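# Open cable manager cover, tuck loop in, reclip

## Task

The cover of the cable manager is latched closed, but one loop of cable sticks out over the top row of fingers. Open the cover, push that loop down into the manager so it lies between the upper and lower finger rows, then close the cover on it and press until it latches at both ends.

## Robot and tools

Robot: two arms, left_arm and right_arm, each ending in a parallel two-finger gripper. Despite the names, left_arm sits on the +y side of the scene and right_arm on the -y side; these do not match image sides. Measured bases: left_arm at (-0.017, +0.368, 0) m, right_arm at (-0.046, -0.290, 0) m, both turned only slightly about z. A camera stand is fixed behind the arms.

Frames: the scene frame has its origin at table-top height halfway between the nominal bases, +x pointing out over the table, +z up. Reported end_effector_position (m) and end_effector_quat_wxyz, Hand target and velocities use the scene frame. Offsets you send are instead measured along the current Hand target's own axes. On a gripper, +z runs along the fingers and the fingers separate along y. The reported position is the point between the pads, roughly 1 cm short of the fingertips. Reported poses can be a few centimetres wrong, worse at long reach.

Row layout (shared by execute_actions and move): one flat list of 14 numbers covering both arms, each in [-1, 1]: left_arm dx, dy, dz, rx, ry, rz, opening, then right_arm dx, dy, dz, rx, ry, rz, opening. The first six per arm are an offset, not a pose: a displacement and a rotation vector (rx, ry, rz together) from that arm's Hand target as it stood when the action or move began, along the Hand target's axes. Scale: 1.0 equals 0.6 m or 180 degrees. Opening is absolute: +1 fully open (0.093 m), -1 shut. All six pose numbers at 0 means hold or go back to the Hand target; an idle arm still needs its opening repeated, since 0 is itself a command (half open).

execute_actions: actions is a list of actions; each action is up to 15 rows, one per 1/30 s step, and a short action repeats its last row to fill 15 steps. Every row counts from the start pose of that action, not from the previous row, while a new action starts from the updated Hand target, so repeating an offset keeps moving. cameras picks images by name, ["all"] or []; an empty actions list returns all images by default.

move: target is one 14-number row or a list of up to 15 rows; every row is an offset from the same starting Hand targets. speed is path top speed in m/s, 0.002 to 2.9, default 0.25 (rotation up to twice that in rad/s); one value or one per target. blend (m) rounds corners in a list; 0 stops at each. opening_speed (per second on the -1..+1 scale, at least 0.2) ramps the fingers. grip_force sets a per-pad limit of 10 to 50 N per arm and persists; lower force closes slowly. blocking=false returns early while the move keeps running. Moves run straight lines without avoiding obstacles or the other arm, are capped at 10 s, and lag or overshoot more when fast or when the arm is stretched. The result adds a move: line: done, off_target, moving, held or fault, plus limits such as paced (pose clipped) or held (steps withheld). done means within 10 mm and 2 degrees; it says nothing about contact.

wait: seconds 0 to 10, arms keep last command. stop: brakes a running move. zoom_image: camera (cam_head_left, cam_head_right, cam_high, cam_low, cam_left_wrist, cam_right_wrist, all 672x504) and region [x0, y0, x1, y1] in pixels, at most 504 by 504, on the latest image. finished_scene: scene number, ends the scene for good; the cover must stay closed and clipped on its own.

Reading results: Hand target is the last commanded pose after clipping; the gripper often rests short of it, and only a new command (even all zeros) pursues it again. Tool commands shows current commands. grip_measured is the finger motor on the opening scale; pads meet near -0.94, and each millimetre of object width adds about 0.0208; readings may sit up to 0.02 high. Holding at -1 looks the same with or without a thin object, so check images. To grip firmly, send about 0.24 below the reading for the object's width; to release, send well above it. Joint positions end with the opening in metres. Joint torques include gravity, carry per-unit offsets, and joints 1-3 wrap at ±28 N m. Joint velocities may say within noise.

Control quirks: commanded orientation is clipped to 40 degrees from the measured one each step. Friction and weight leave the gripper low, short or tilted, and tiny moves may go nowhere or sideways; check pose after each move and correct tilt. A blocked arm keeps pushing until sent elsewhere; to release, target back past the gripper. Steer around an arm's own base, not near it, or the shoulder posture can flip. Joint limits (rad): waist -2.618 to 3.054, shoulder 0 to 3.142, elbow 0 to 3.142 (straight 2.901), wrist pitch and yaw ±1.571, wrist roll ±2.094.

Avoid: any contact between the two arms, grippers or wrist cameras (the clearance check does not guard these), closing one gripper on the other's fingers, fast impacts, heavy pressing on the fixed manager or table, dropping or flinging cable, strain on a camera cable. Heat: sustained loads, stretched arms or pushing at unreachable targets warm motors; MOTOR HOT appears at 75 °C, at 90 °C the arm folds and idles, at 100 °C it falls limp.

Each tool is called after "Request:" as name(argument=value, ...), one argument or row to a line, values as JSON.

## Session

Request:
execute_actions(
  actions=[],
)

Scene clock: 0.00 s.
left_arm: end_effector_position=(+0.3780, +0.3872, +0.0699) grip_measured=+1.000 end_effector_quat_wxyz=(+0.552, -0.024, +0.833, +0.045) | right_arm: end_effector_position=(+0.3392, -0.2778, +0.0826) grip_measured=+1.000 end_effector_quat_wxyz=(+0.559, -0.019, +0.829, +0.014)
Joint positions: left_arm=[-0.019 1.636 0.39 0.846 -0.093 0.013 0.093] | right_arm=[-0.033 1.542 0.361 0.796 -0.024 -0.007 0.093]
Joint velocities: within noise
Joint torques (N m): no reading
Motor temperatures (°C): left_arm=[28 41 41 29 28 29 28] | right_arm=[30 35 37 35 30 31 29]
Heat: left arm: 41 °C; right arm: 37 °C.
Hand target: left_arm +0.3828, +0.3872, +0.0804; +0.565, -0.024, +0.823, +0.045 | right_arm +0.3445, -0.2777, +0.0949; +0.575, -0.019, +0.818, +0.014
Tool commands: left_gripper/opening=+1.0 right_gripper/opening=+1.0

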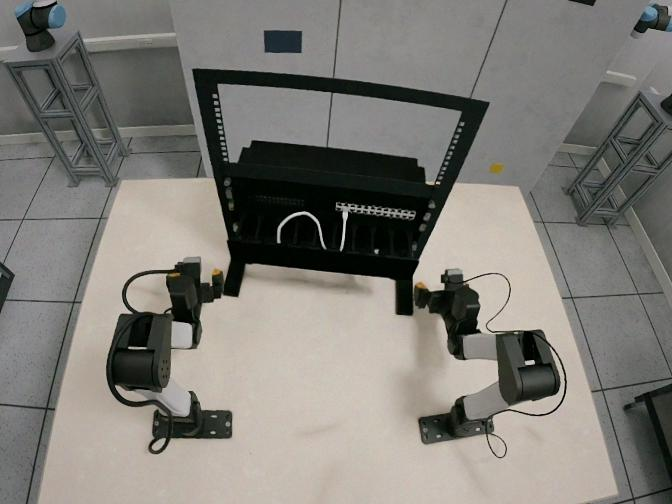

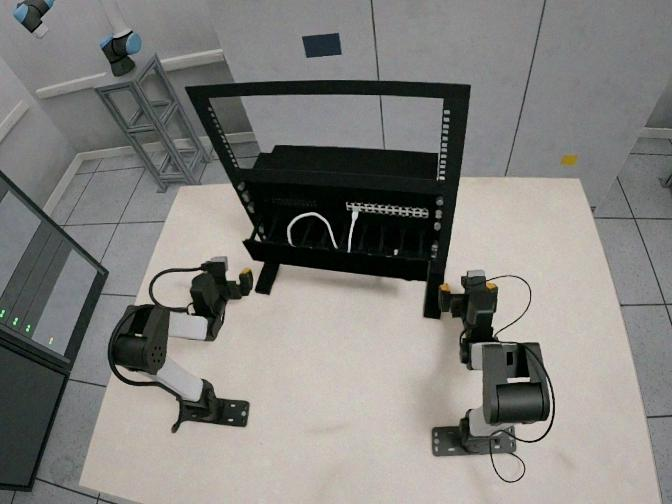

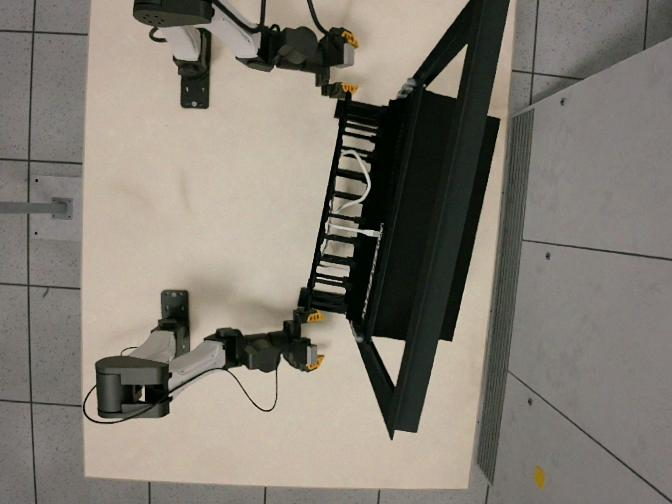

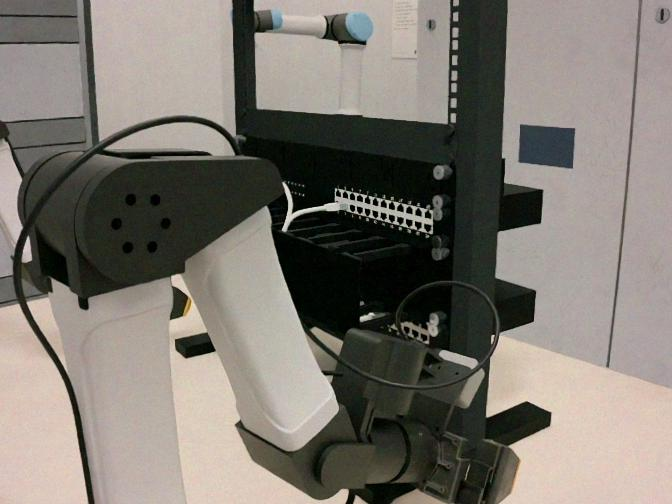

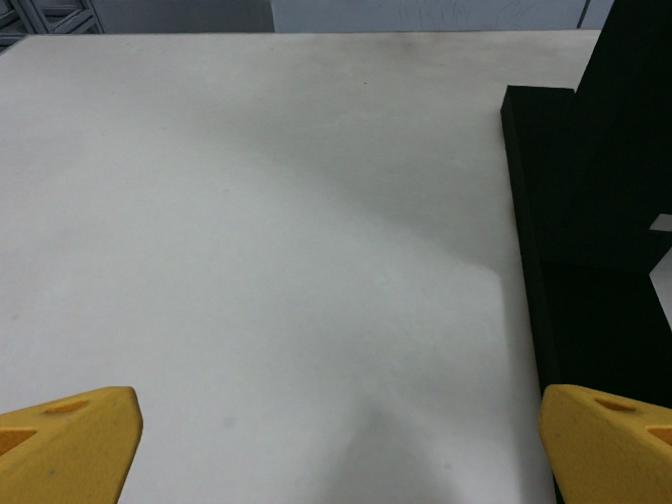

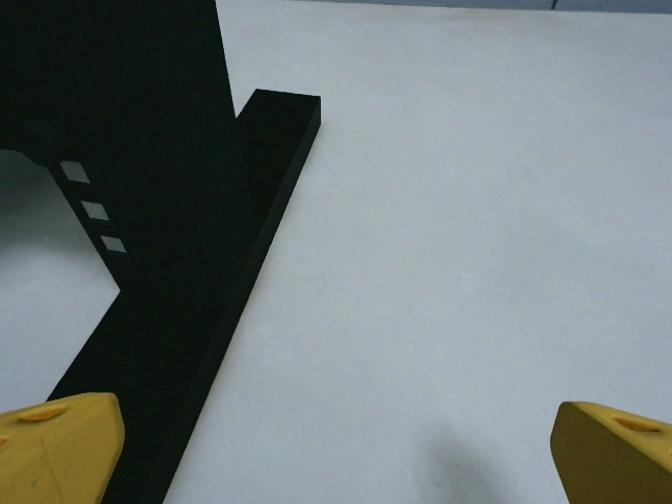

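Request:
zoom_image(
  camera="cam_head_left",
  region=[200, 130, 500, 330],
)

Request:
zoom_image(
  camera="cam_head_right",
  region=[220, 150, 480, 330],
)

Request:
zoom_image(
  camera="cam_high",
  region=[280, 70, 480, 370],
)

Request:
zoom_image(
  camera="cam_low",
  region=[200, 120, 500, 400],
)

Scaled by 1.680 from the camera's 672x504 image, which has a finer 960x720 frame.

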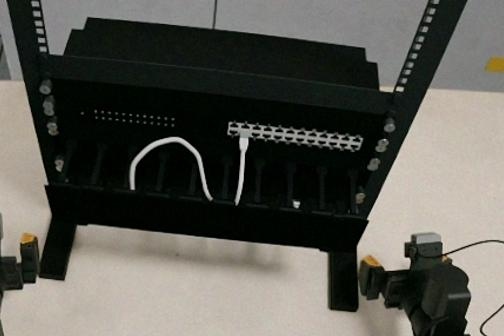

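Scaled by 1.938 from the camera's 672x504 image, which has a finer 960x720 frame.

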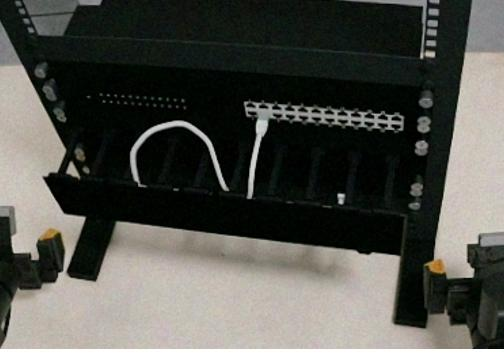

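Scaled by 1.680 from the camera's 672x504 image, which has a finer 960x720 frame.

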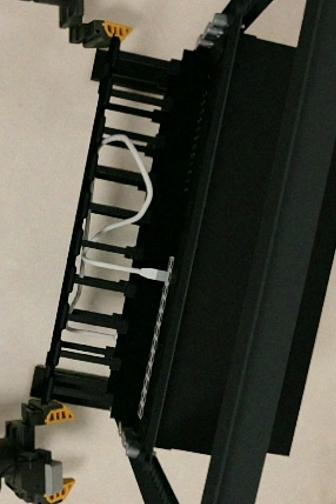

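Scaled by 1.680 from the camera's 672x504 image, which has a finer 960x720 frame.

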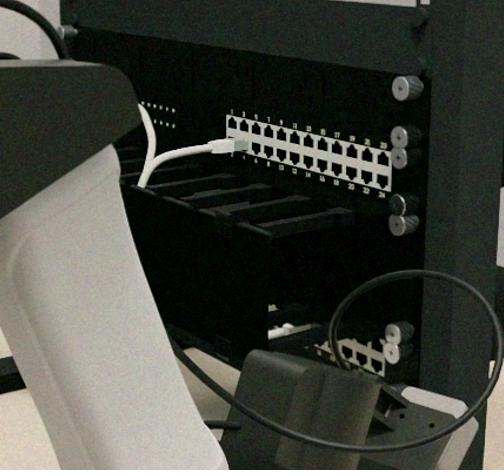

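Request:
move(
  target=[-0.233,-0.1,-0.41,0,-0.117,0,1,-0.245,0.15,-0.3,0,-0.11,0,1],
  cameras=["all"],
)

Scene clock: 3.57 s.
left_arm: end_effector_position=(+0.2108, +0.2991, +0.2802) grip_measured=+1.000 end_effector_quat_wxyz=(+0.699, -0.001, +0.713, +0.054) | right_arm: end_effector_position=(+0.2213, -0.1942, +0.2804) grip_measured=+1.000 end_effector_quat_wxyz=(+0.699, -0.020, +0.715, +0.015)
Joint positions: left_arm=[-0.971 0.447 0.438 -0.022 -1.021 0.048 0.093] | right_arm=[0.669 0.632 0.459 0.144 0.674 0.011 0.093]
Joint torques (N m): left_arm=[-0.23 2 8.46 1.72 -0.23 0.05] | right_arm=[0.58 -0.58 10.74 1.65 0.03 -0.15]
Heat: left arm: 42 °C; right arm: 38 °C.
Hand target: left_arm +0.2101, +0.3012, +0.2959; +0.706, -0.016, +0.706, +0.048 | right_arm +0.2208, -0.1937, +0.2943; +0.707, -0.016, +0.707, +0.017
Off the commanded pose: left_arm 0.016 m, 2 deg | right_arm 0.014 m, 1 deg.
move: off_target (left_arm, right_arm)

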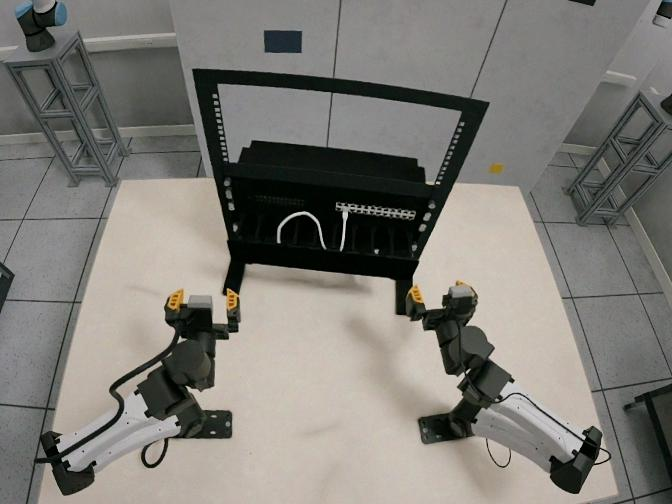

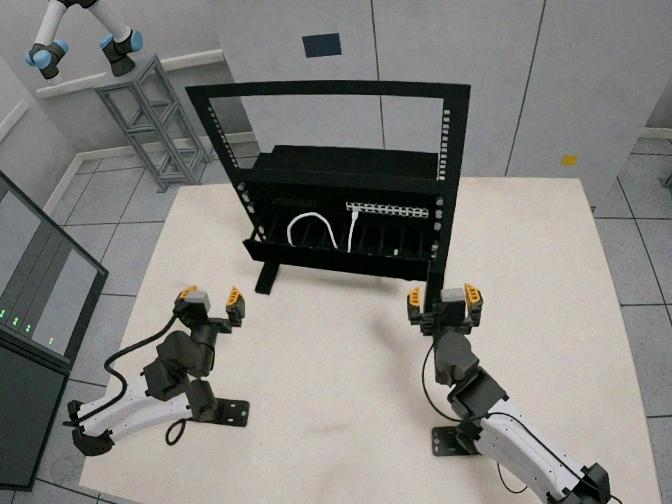

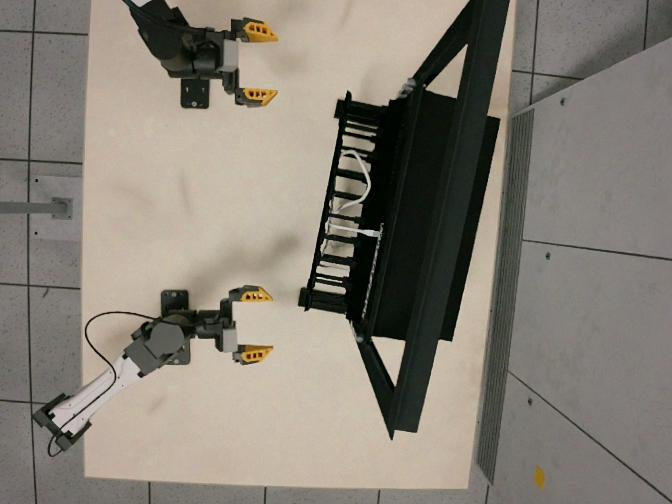

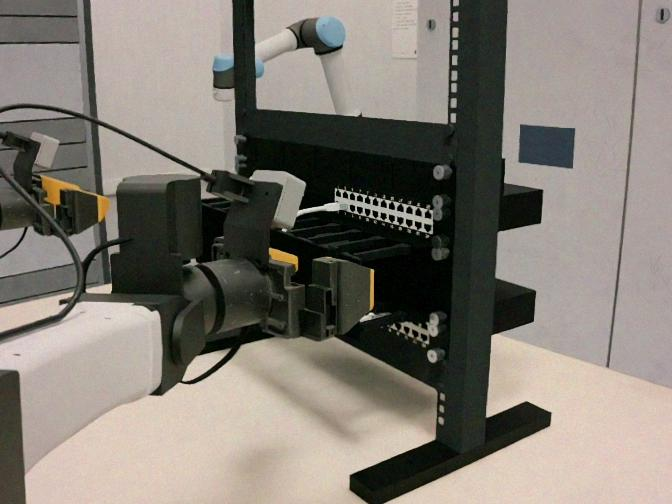

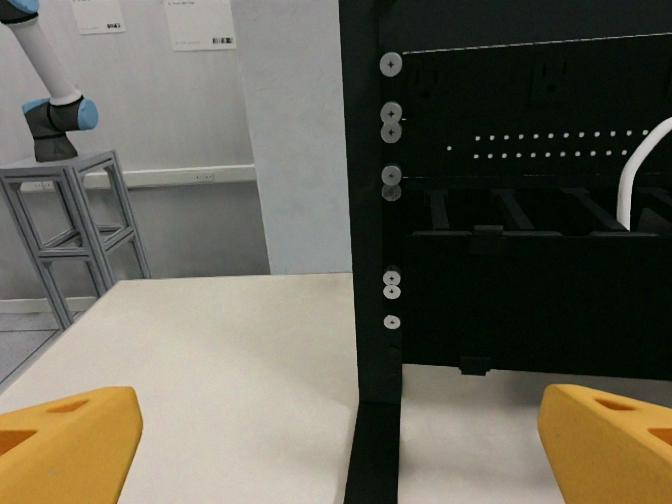

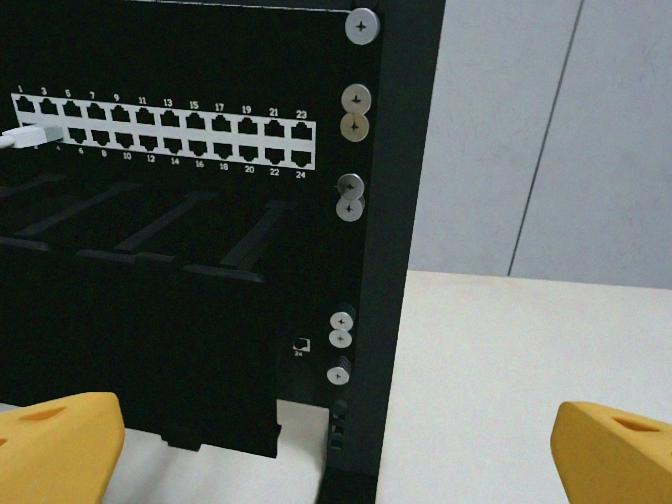

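Request:
zoom_image(
  camera="cam_left_wrist",
  region=[372, 150, 672, 400],
)

Request:
zoom_image(
  camera="cam_right_wrist",
  region=[0, 150, 380, 480],
)

Scaled by 1.680 from the camera's 672x504 image, which has a finer 960x720 frame.

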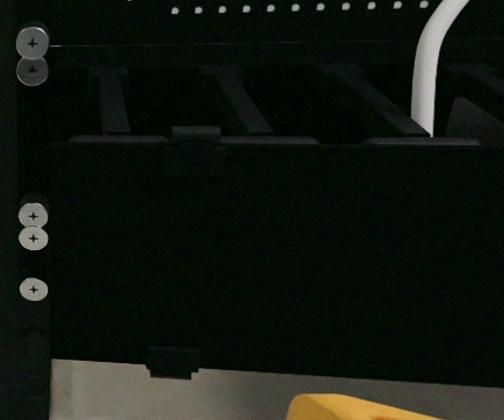

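Scaled by 1.326 from the camera's 672x504 image, which has a finer 960x720 frame.

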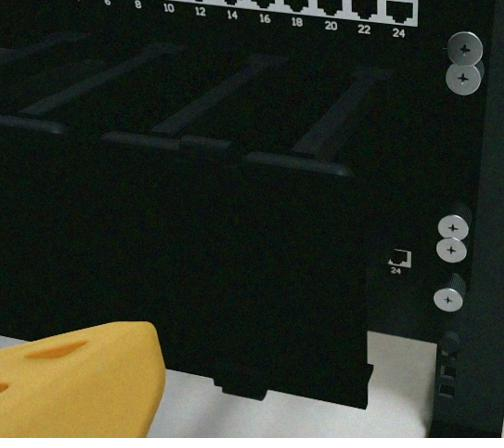

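Request:
move(
  target=[0.3,-0.05,0,0,-0.12,0,1,-0.13,-0.05,0.03,-0.2,0.12,0,1],
  cameras=["cam_left_wrist","cam_right_wrist","cam_low"],
)

Request:
zoom_image(
  camera="cam_right_wrist",
  region=[0, 150, 400, 504],
)

Request:
zoom_image(
  camera="cam_left_wrist",
  region=[250, 0, 650, 350],
)

Scene clock: 8.47 s.
left_arm: end_effector_position=(+0.2142, +0.2776, +0.1119) grip_measured=+1.000 end_effector_quat_wxyz=(+0.684, -0.085, +0.716, +0.107) | right_arm: end_effector_position=(+0.2399, -0.2222, +0.3608) grip_measured=+1.000 end_effector_quat_wxyz=(+0.514, -0.227, +0.794, +0.234)
Joint positions: left_arm=[-1.13 1.55 0 1.346 -1.369 -0.164 0.093] | right_arm=[-0.255 1.038 1.295 -0.82 -0.824 -0.284 0.093]
Joint torques (N m): left_arm=[-0.32 -1.83 1.96 1.95 -0.35 0.09] | right_arm=[-0.85 -2.17 9.78 1.46 -0.43 -0.2]
Heat: left arm: 42 °C; right arm: 38 °C.
Hand target: left_arm +0.2125, +0.2796, +0.1147; +0.826, -0.007, +0.561, +0.051 | right_arm +0.2402, -0.2230, +0.3722; +0.525, -0.235, +0.785, +0.230
Off the commanded pose: left_arm 0.004 m, 27 deg | right_arm 0.012 m, 2 deg.
joint sent to its limit (left arm) — joint 3 (elbow), lower limit, where the elbow is as bent as it goes. The joint targets are off in orientation, not in position.
move: off_target (left_arm, right_arm)
Images, in order (width x height): cam_low 672x504, cam_left_wrist 672x504, cam_right_wrist 672x504.

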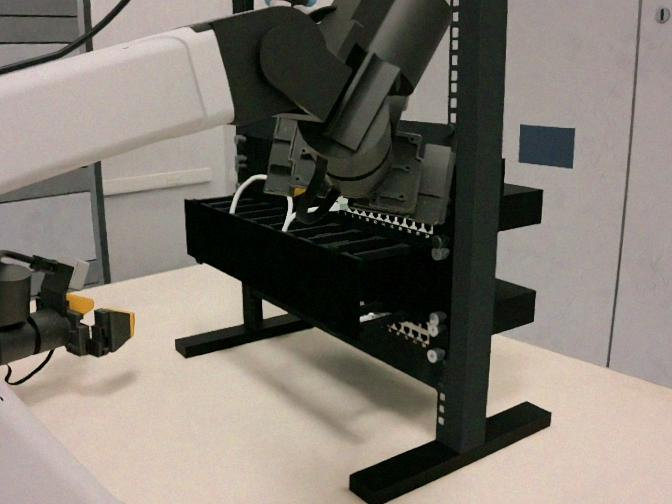

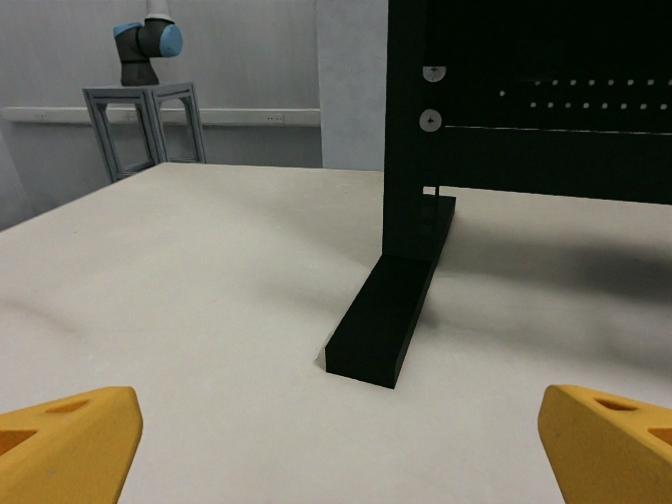

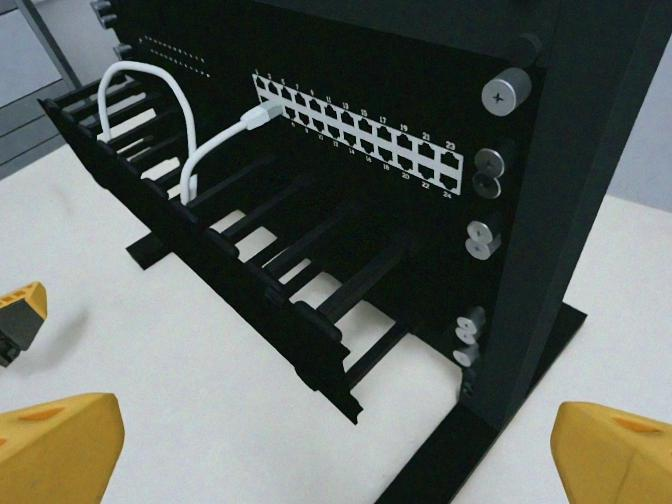

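Scaled by 1.260 from the camera's 672x504 image, which has a finer 960x720 frame.

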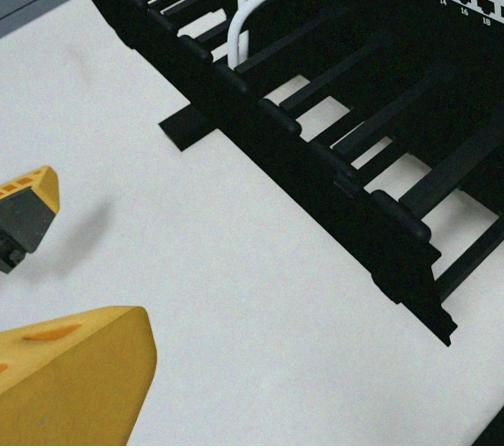

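Scaled by 1.260 from the camera's 672x504 image, which has a finer 960x720 frame.

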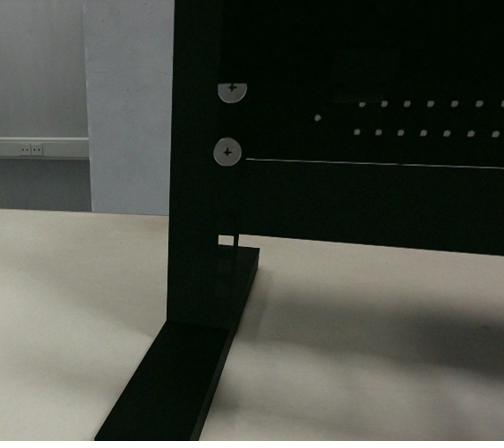

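Request:
move(
  target=[-0.22,0,0.07,0,0.12,0,1,0.207,-0.157,-0.083,-0.129,-0.067,-0.048,1],
  cameras=["cam_left_wrist","cam_right_wrist","cam_high"],
)

Request:
zoom_image(
  camera="cam_right_wrist",
  region=[0, 50, 400, 404],
)

Scene clock: 12.63 s.
left_arm: end_effector_position=(+0.2019, +0.2735, +0.2352) grip_measured=+1.000 end_effector_quat_wxyz=(+0.698, +0.007, +0.712, +0.076) | right_arm: end_effector_position=(+0.2189, -0.3428, +0.2576) grip_measured=+1.000 end_effector_quat_wxyz=(+0.585, -0.279, +0.719, +0.250)
Joint positions: left_arm=[-1.168 0.56 0.267 0.251 -1.237 0.079 0.093] | right_arm=[-0.907 1.464 1.164 -1.549 -1.371 -1.821 0.093]
Joint torques (N m): left_arm=[0.49 0.32 8.75 1.58 0.05 -0.12] | right_arm=[0.69 -5.01 8.42 -0.34 -0.55 -0.19]
Heat: left arm: 43 °C; right arm: 39 °C.
Hand target: left_arm +0.2033, +0.2724, +0.2527; +0.706, -0.016, +0.706, +0.049 | right_arm +0.2200, -0.3429, +0.2628; +0.562, -0.368, +0.644, +0.366
Off the commanded pose: left_arm 0.018 m, 4 deg | right_arm 0.005 m, 19 deg.
joint sent to its limit (right arm) — joint 4 (wrist pitch), lower limit. The joint targets are off in orientation, not in position.
move: off_target (left_arm, right_arm)
Images, in order (width x height): cam_high 672x504, cam_left_wrist 672x504, cam_right_wrist 672x504.

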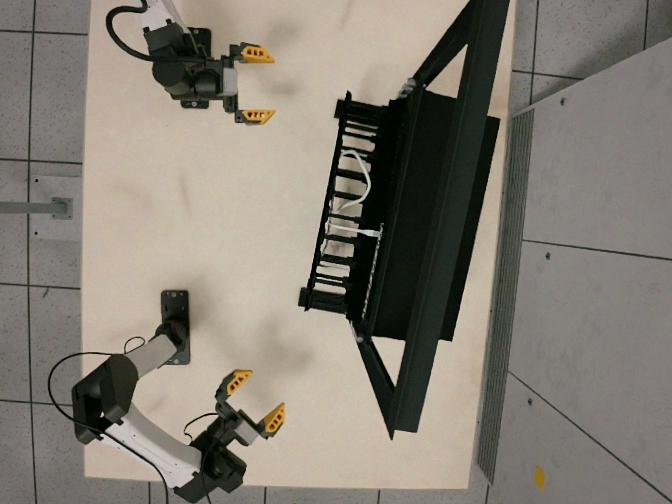

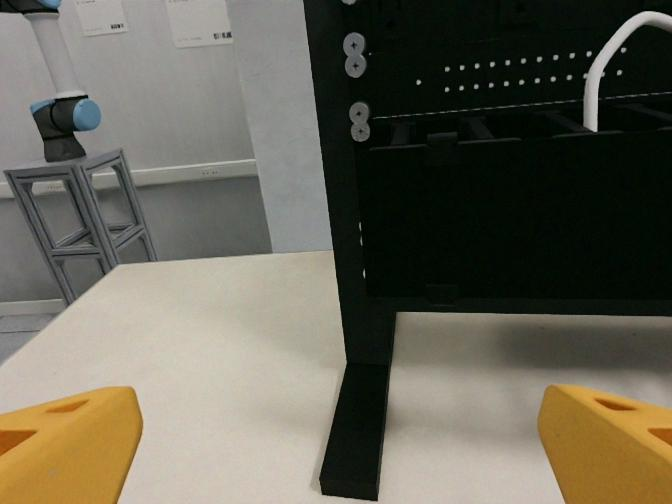

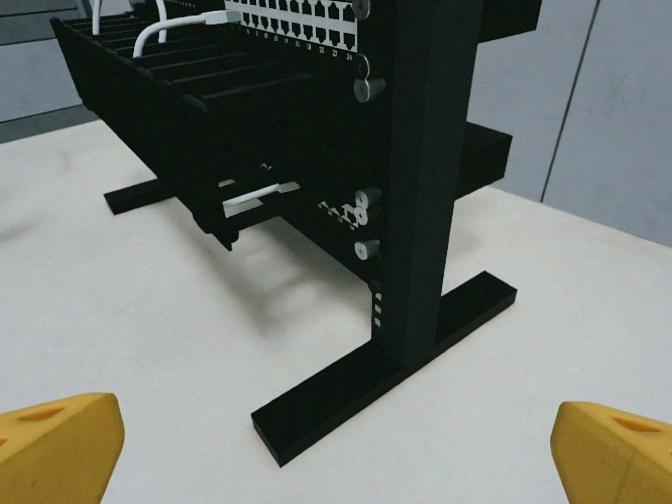

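Scaled by 1.260 from the camera's 672x504 image, which has a finer 960x720 frame.

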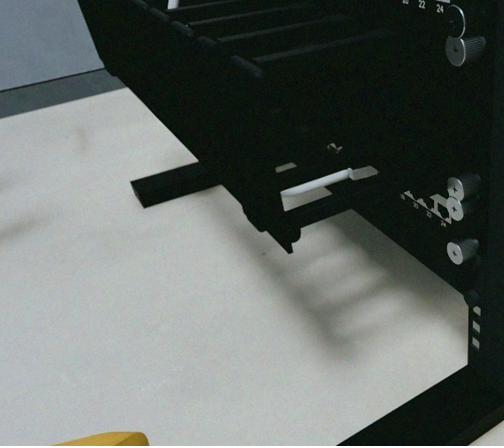

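Request:
zoom_image(
  camera="cam_high",
  region=[320, 80, 400, 140],
)

Request:
zoom_image(
  camera="cam_high",
  region=[290, 260, 370, 320],
)

Request:
zoom_image(
  camera="cam_right_wrist",
  region=[150, 130, 310, 260],
)

Request:
zoom_image(
  camera="cam_left_wrist",
  region=[350, 80, 550, 330],
)

Scaled by 6.300 from the camera's 672x504 image, which has a finer 960x720 frame.

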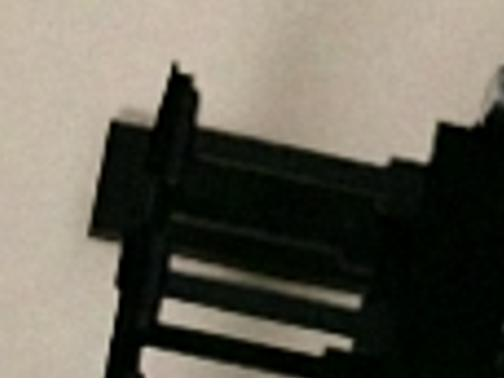

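Scaled by 6.300 from the camera's 672x504 image, which has a finer 960x720 frame.

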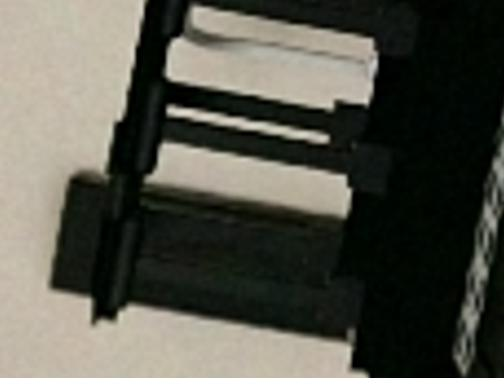

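Scaled by 3.150 from the camera's 672x504 image, which has a finer 960x720 frame.

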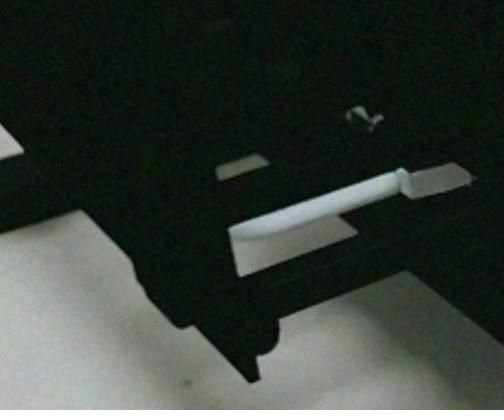

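Scaled by 2.016 from the camera's 672x504 image, which has a finer 960x720 frame.

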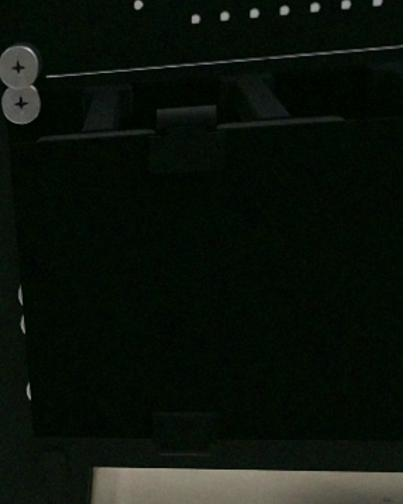

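Request:
move(
  target=[-0.22,-0.08,0.0,0,0.2,0,1,0,0,0,0,0,0,1],
  cameras=["cam_left_wrist","cam_low"],
)

Request:
zoom_image(
  camera="cam_left_wrist",
  region=[250, 200, 550, 450],
)

Request:
zoom_image(
  camera="cam_low",
  region=[170, 150, 470, 400],
)

Scene clock: 16.30 s.
left_arm: end_effector_position=(+0.2077, +0.2184, +0.3756) grip_measured=+1.000 end_effector_quat_wxyz=(+0.460, -0.010, +0.887, +0.043) | right_arm: end_effector_position=(+0.2188, -0.3428, +0.2574) grip_measured=+1.000 end_effector_quat_wxyz=(+0.585, -0.280, +0.719, +0.249)
Joint positions: left_arm=[-1.111 1.347 1.828 -1.561 -0.863 -0.875 0.093] | right_arm=[-0.907 1.464 1.164 -1.549 -1.37 -1.822 0.093]
Joint torques (N m): left_arm=[0.51 -2 6.22 1.02 -0.38 -0.18] | right_arm=[0.68 -5.01 8.51 -0.37 -0.56 -0.21]
Heat: left arm: 44 °C; right arm: 39 °C.
Hand target: left_arm +0.2079, +0.2186, +0.3823; +0.453, -0.030, +0.890, +0.041 | right_arm +0.2201, -0.3429, +0.2628; +0.562, -0.369, +0.644, +0.366
Off the commanded pose: left_arm 0.007 m, 2 deg | right_arm 0.006 m, 19 deg.
joint sent to its limit (left arm) — joint 4 (wrist pitch), lower limit. The joint targets still meet the commanded pose.
joint sent to its limit (right arm) — joint 4 (wrist pitch), lower limit. The joint targets are off in orientation, not in position.
move: off_target (right_arm)
Images, in order (width x height): cam_low 672x504, cam_left_wrist 672x504.

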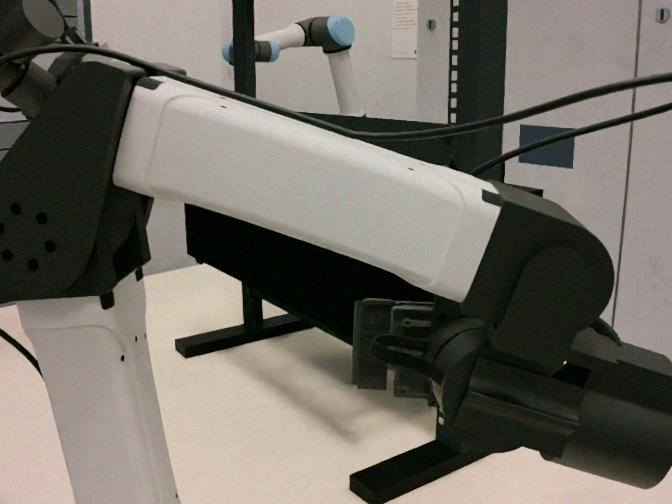

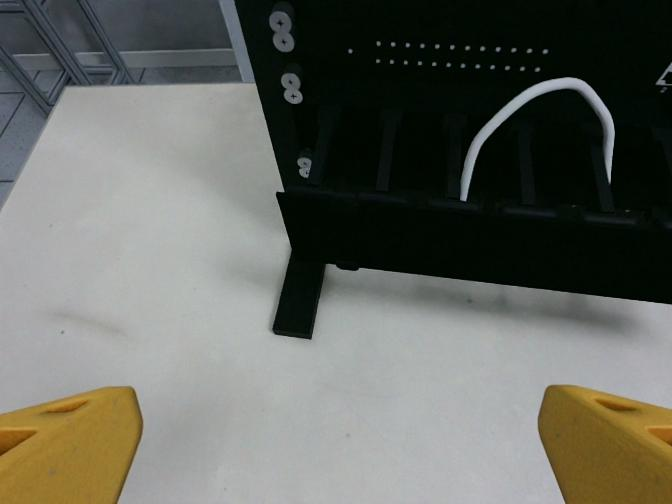

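Scaled by 1.680 from the camera's 672x504 image, which has a finer 960x720 frame.

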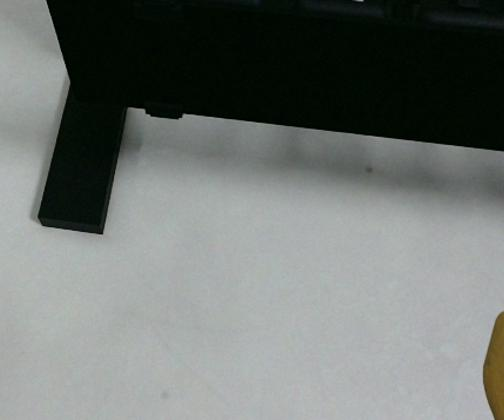

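Scaled by 1.680 from the camera's 672x504 image, which has a finer 960x720 frame.

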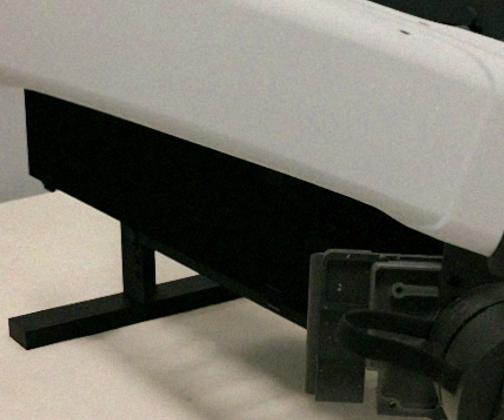

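Request:
zoom_image(
  camera="cam_left_wrist",
  region=[260, 130, 420, 290],
)

Request:
zoom_image(
  camera="cam_left_wrist",
  region=[420, 100, 672, 320],
)

Scaled by 3.150 from the camera's 672x504 image, which has a finer 960x720 frame.

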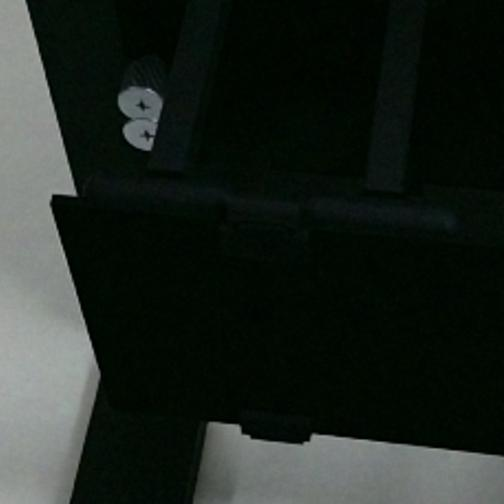

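Scaled by 2.000 from the camera's 672x504 image, which has a finer 960x720 frame.

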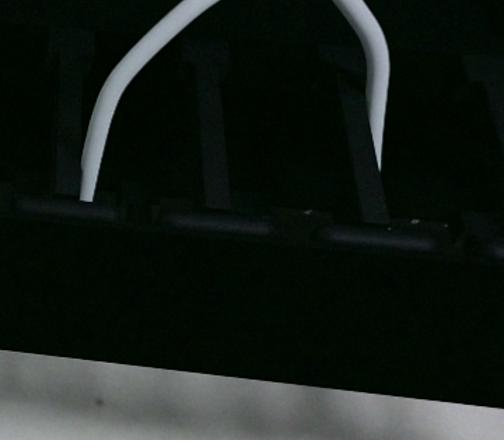

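Request:
move(
  target=[-0.148,0.112,0.219,-0.185,0.264,-0.39,1,0,0,0,0,0,0,1],
  cameras=["all"],
)

Scene clock: 26.03 s.
left_arm: end_effector_position=(+0.3583, +0.2999, +0.3724) grip_measured=+1.000 end_effector_quat_wxyz=(+0.214, -0.601, +0.734, -0.234) | right_arm: end_effector_position=(+0.2188, -0.3428, +0.2574) grip_measured=+1.000 end_effector_quat_wxyz=(+0.585, -0.280, +0.719, +0.249)
Joint positions: left_arm=[-0.221 1.78 2.419 -1.566 -0.03 -1.556 0.093] | right_arm=[-0.907 1.464 1.164 -1.549 -1.37 -1.822 0.093]
Joint torques (N m): left_arm=[0.53 -5.19 6.05 1.38 -0.02 -0.05] | right_arm=[0.65 -5.08 8.55 -0.35 -0.57 -0.2]
Heat: left arm: 45 °C; right arm: 40 °C.
Hand target: left_arm +0.3596, +0.3000, +0.3804; +0.001, -0.644, +0.765, +0.000 | right_arm +0.2201, -0.3429, +0.2628; +0.562, -0.369, +0.644, +0.366
Off the commanded pose: left_arm 0.008 m, 37 deg | right_arm 0.006 m, 19 deg.
joint read past its limit (left arm) — joint 4 (wrist pitch), lower limit.
joint sent to its limit (left arm) — joint 4 (wrist pitch), lower limit. The joint targets are off in orientation, not in position.
joint sent to its limit (right arm) — joint 4 (wrist pitch), lower limit. The joint targets are off in orientation, not in position.
move: off_target (left_arm, right_arm)

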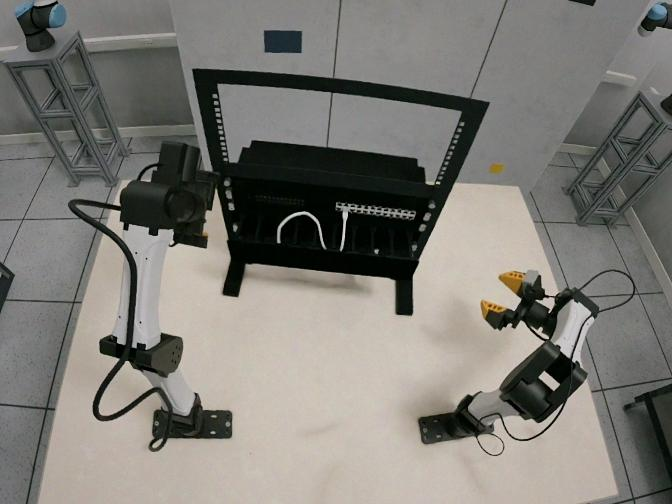

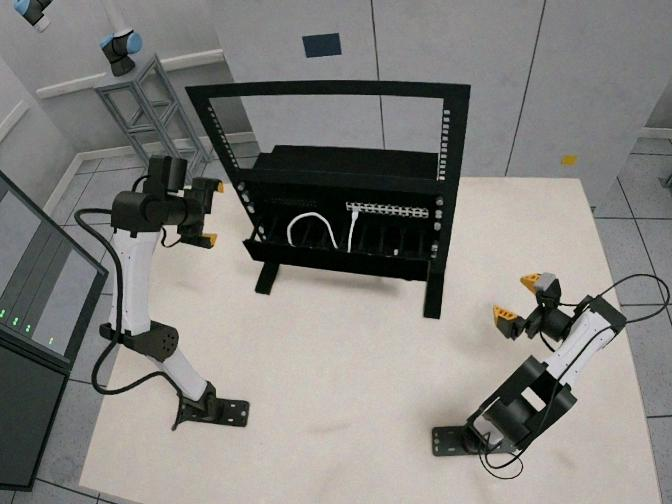

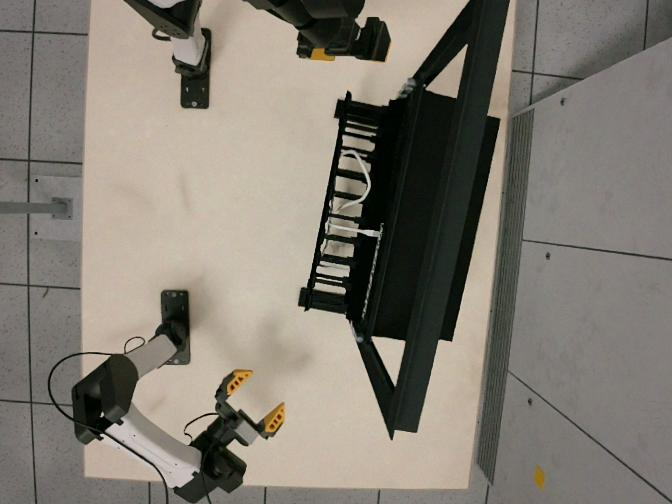

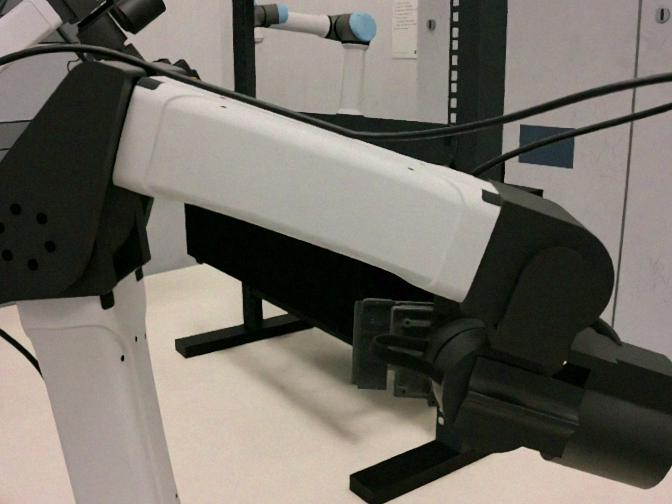

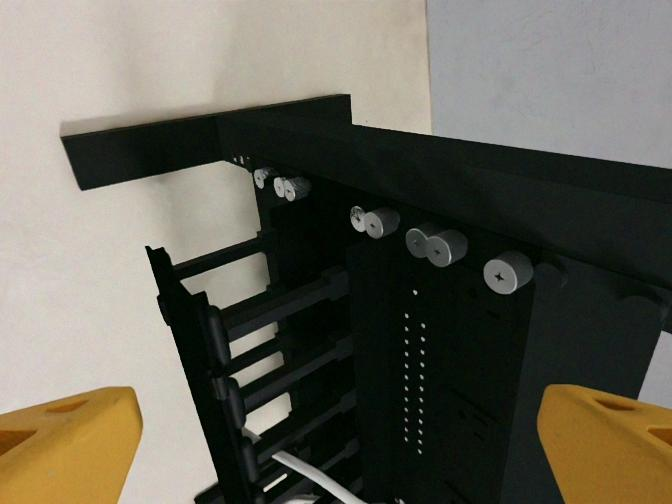

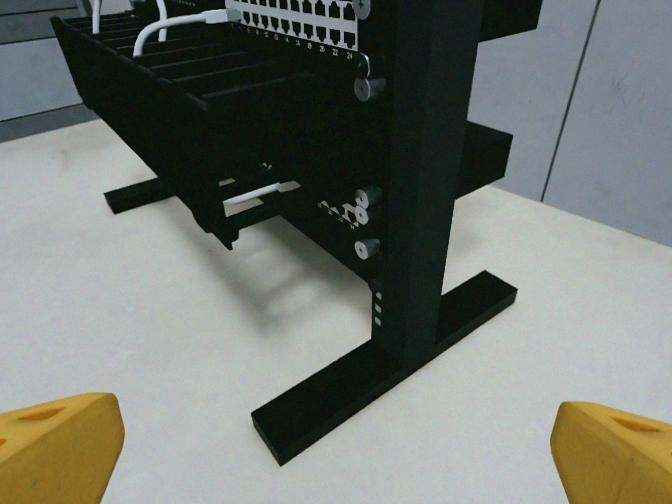

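Request:
zoom_image(
  camera="cam_left_wrist",
  region=[130, 200, 380, 450],
)

Scaled by 2.016 from the camera's 672x504 image, which has a finer 960x720 frame.

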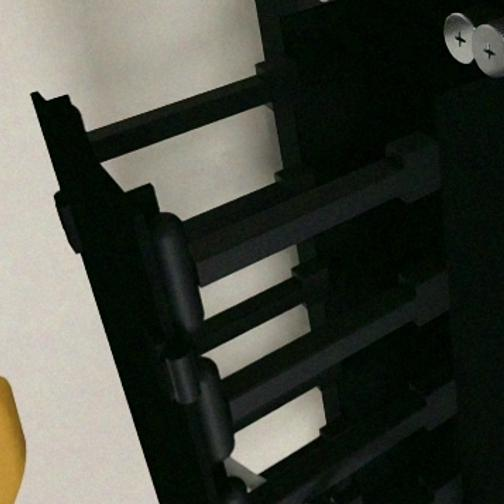

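Request:
move(
  target=[0.0153,-0.0194,0.0923,0,0,-0.0094,0.3,0,0,0,0,0,0,1],
  cameras=["cam_left_wrist","cam_head_left"],
)

Request:
zoom_image(
  camera="cam_left_wrist",
  region=[100, 200, 500, 504],
)

Scene clock: 32.43 s.
left_arm: end_effector_position=(+0.3697, +0.2936, +0.3282) grip_measured=+0.301 end_effector_quat_wxyz=(+0.165, -0.629, +0.735, -0.192) | right_arm: end_effector_position=(+0.2188, -0.3428, +0.2574) grip_measured=+1.000 end_effector_quat_wxyz=(+0.585, -0.280, +0.719, +0.249)
Joint positions: left_arm=[-0.229 1.838 2.345 -1.566 -0.024 -1.61 0.06] | right_arm=[-0.907 1.464 1.164 -1.549 -1.37 -1.822 0.093]
Joint torques (N m): left_arm=[-0.66 -5.96 3.47 1.2 -0.03 -0.08] | right_arm=[0.65 -5.11 8.53 -0.36 -0.53 -0.2]
Heat: left arm: 45 °C; right arm: 40 °C.
Hand target: left_arm +0.3695, +0.2891, +0.3250; +0.001, -0.655, +0.755, +0.000 | right_arm +0.2201, -0.3429, +0.2628; +0.562, -0.369, +0.644, +0.366
Off the commanded pose: left_arm 0.005 m, 29 deg | right_arm 0.006 m, 19 deg.
joint read past its limit (left arm) — joint 4 (wrist pitch), lower limit.
joint sent to its limit (left arm) — joint 4 (wrist pitch), lower limit. The joint targets are off in orientation, not in position.
joint sent to its limit (right arm) — joint 4 (wrist pitch), lower limit. The joint targets are off in orientation, not in position.
move: off_target (left_arm, right_arm)
Images, in order (width x height): cam_head_left 672x504, cam_left_wrist 672x504.

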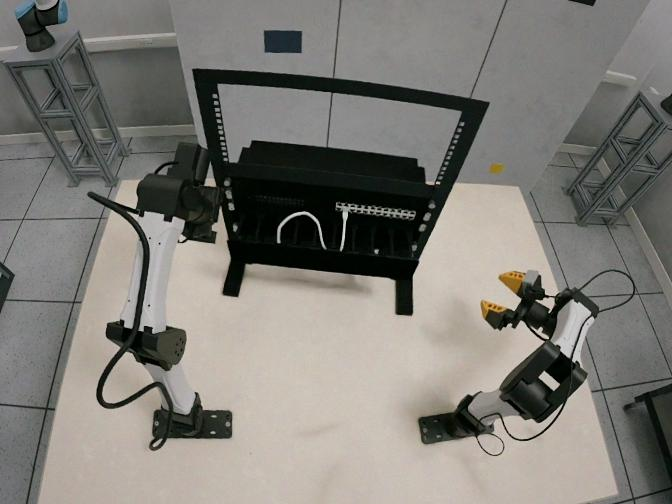

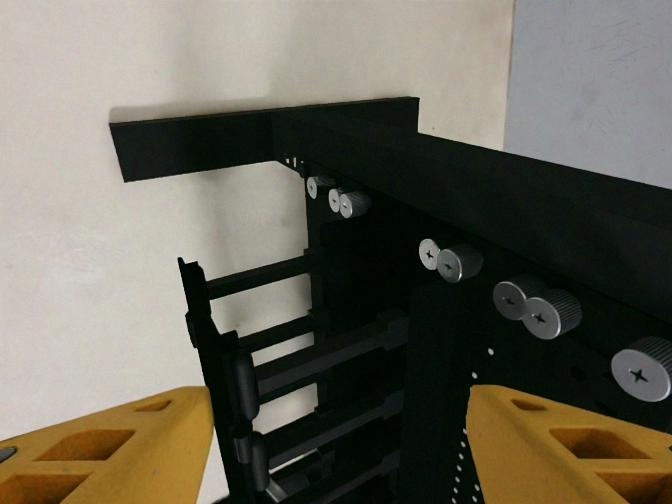

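Scaled by 1.260 from the camera's 672x504 image, which has a finer 960x720 frame.

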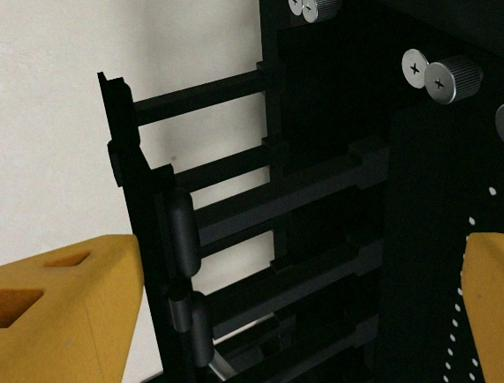

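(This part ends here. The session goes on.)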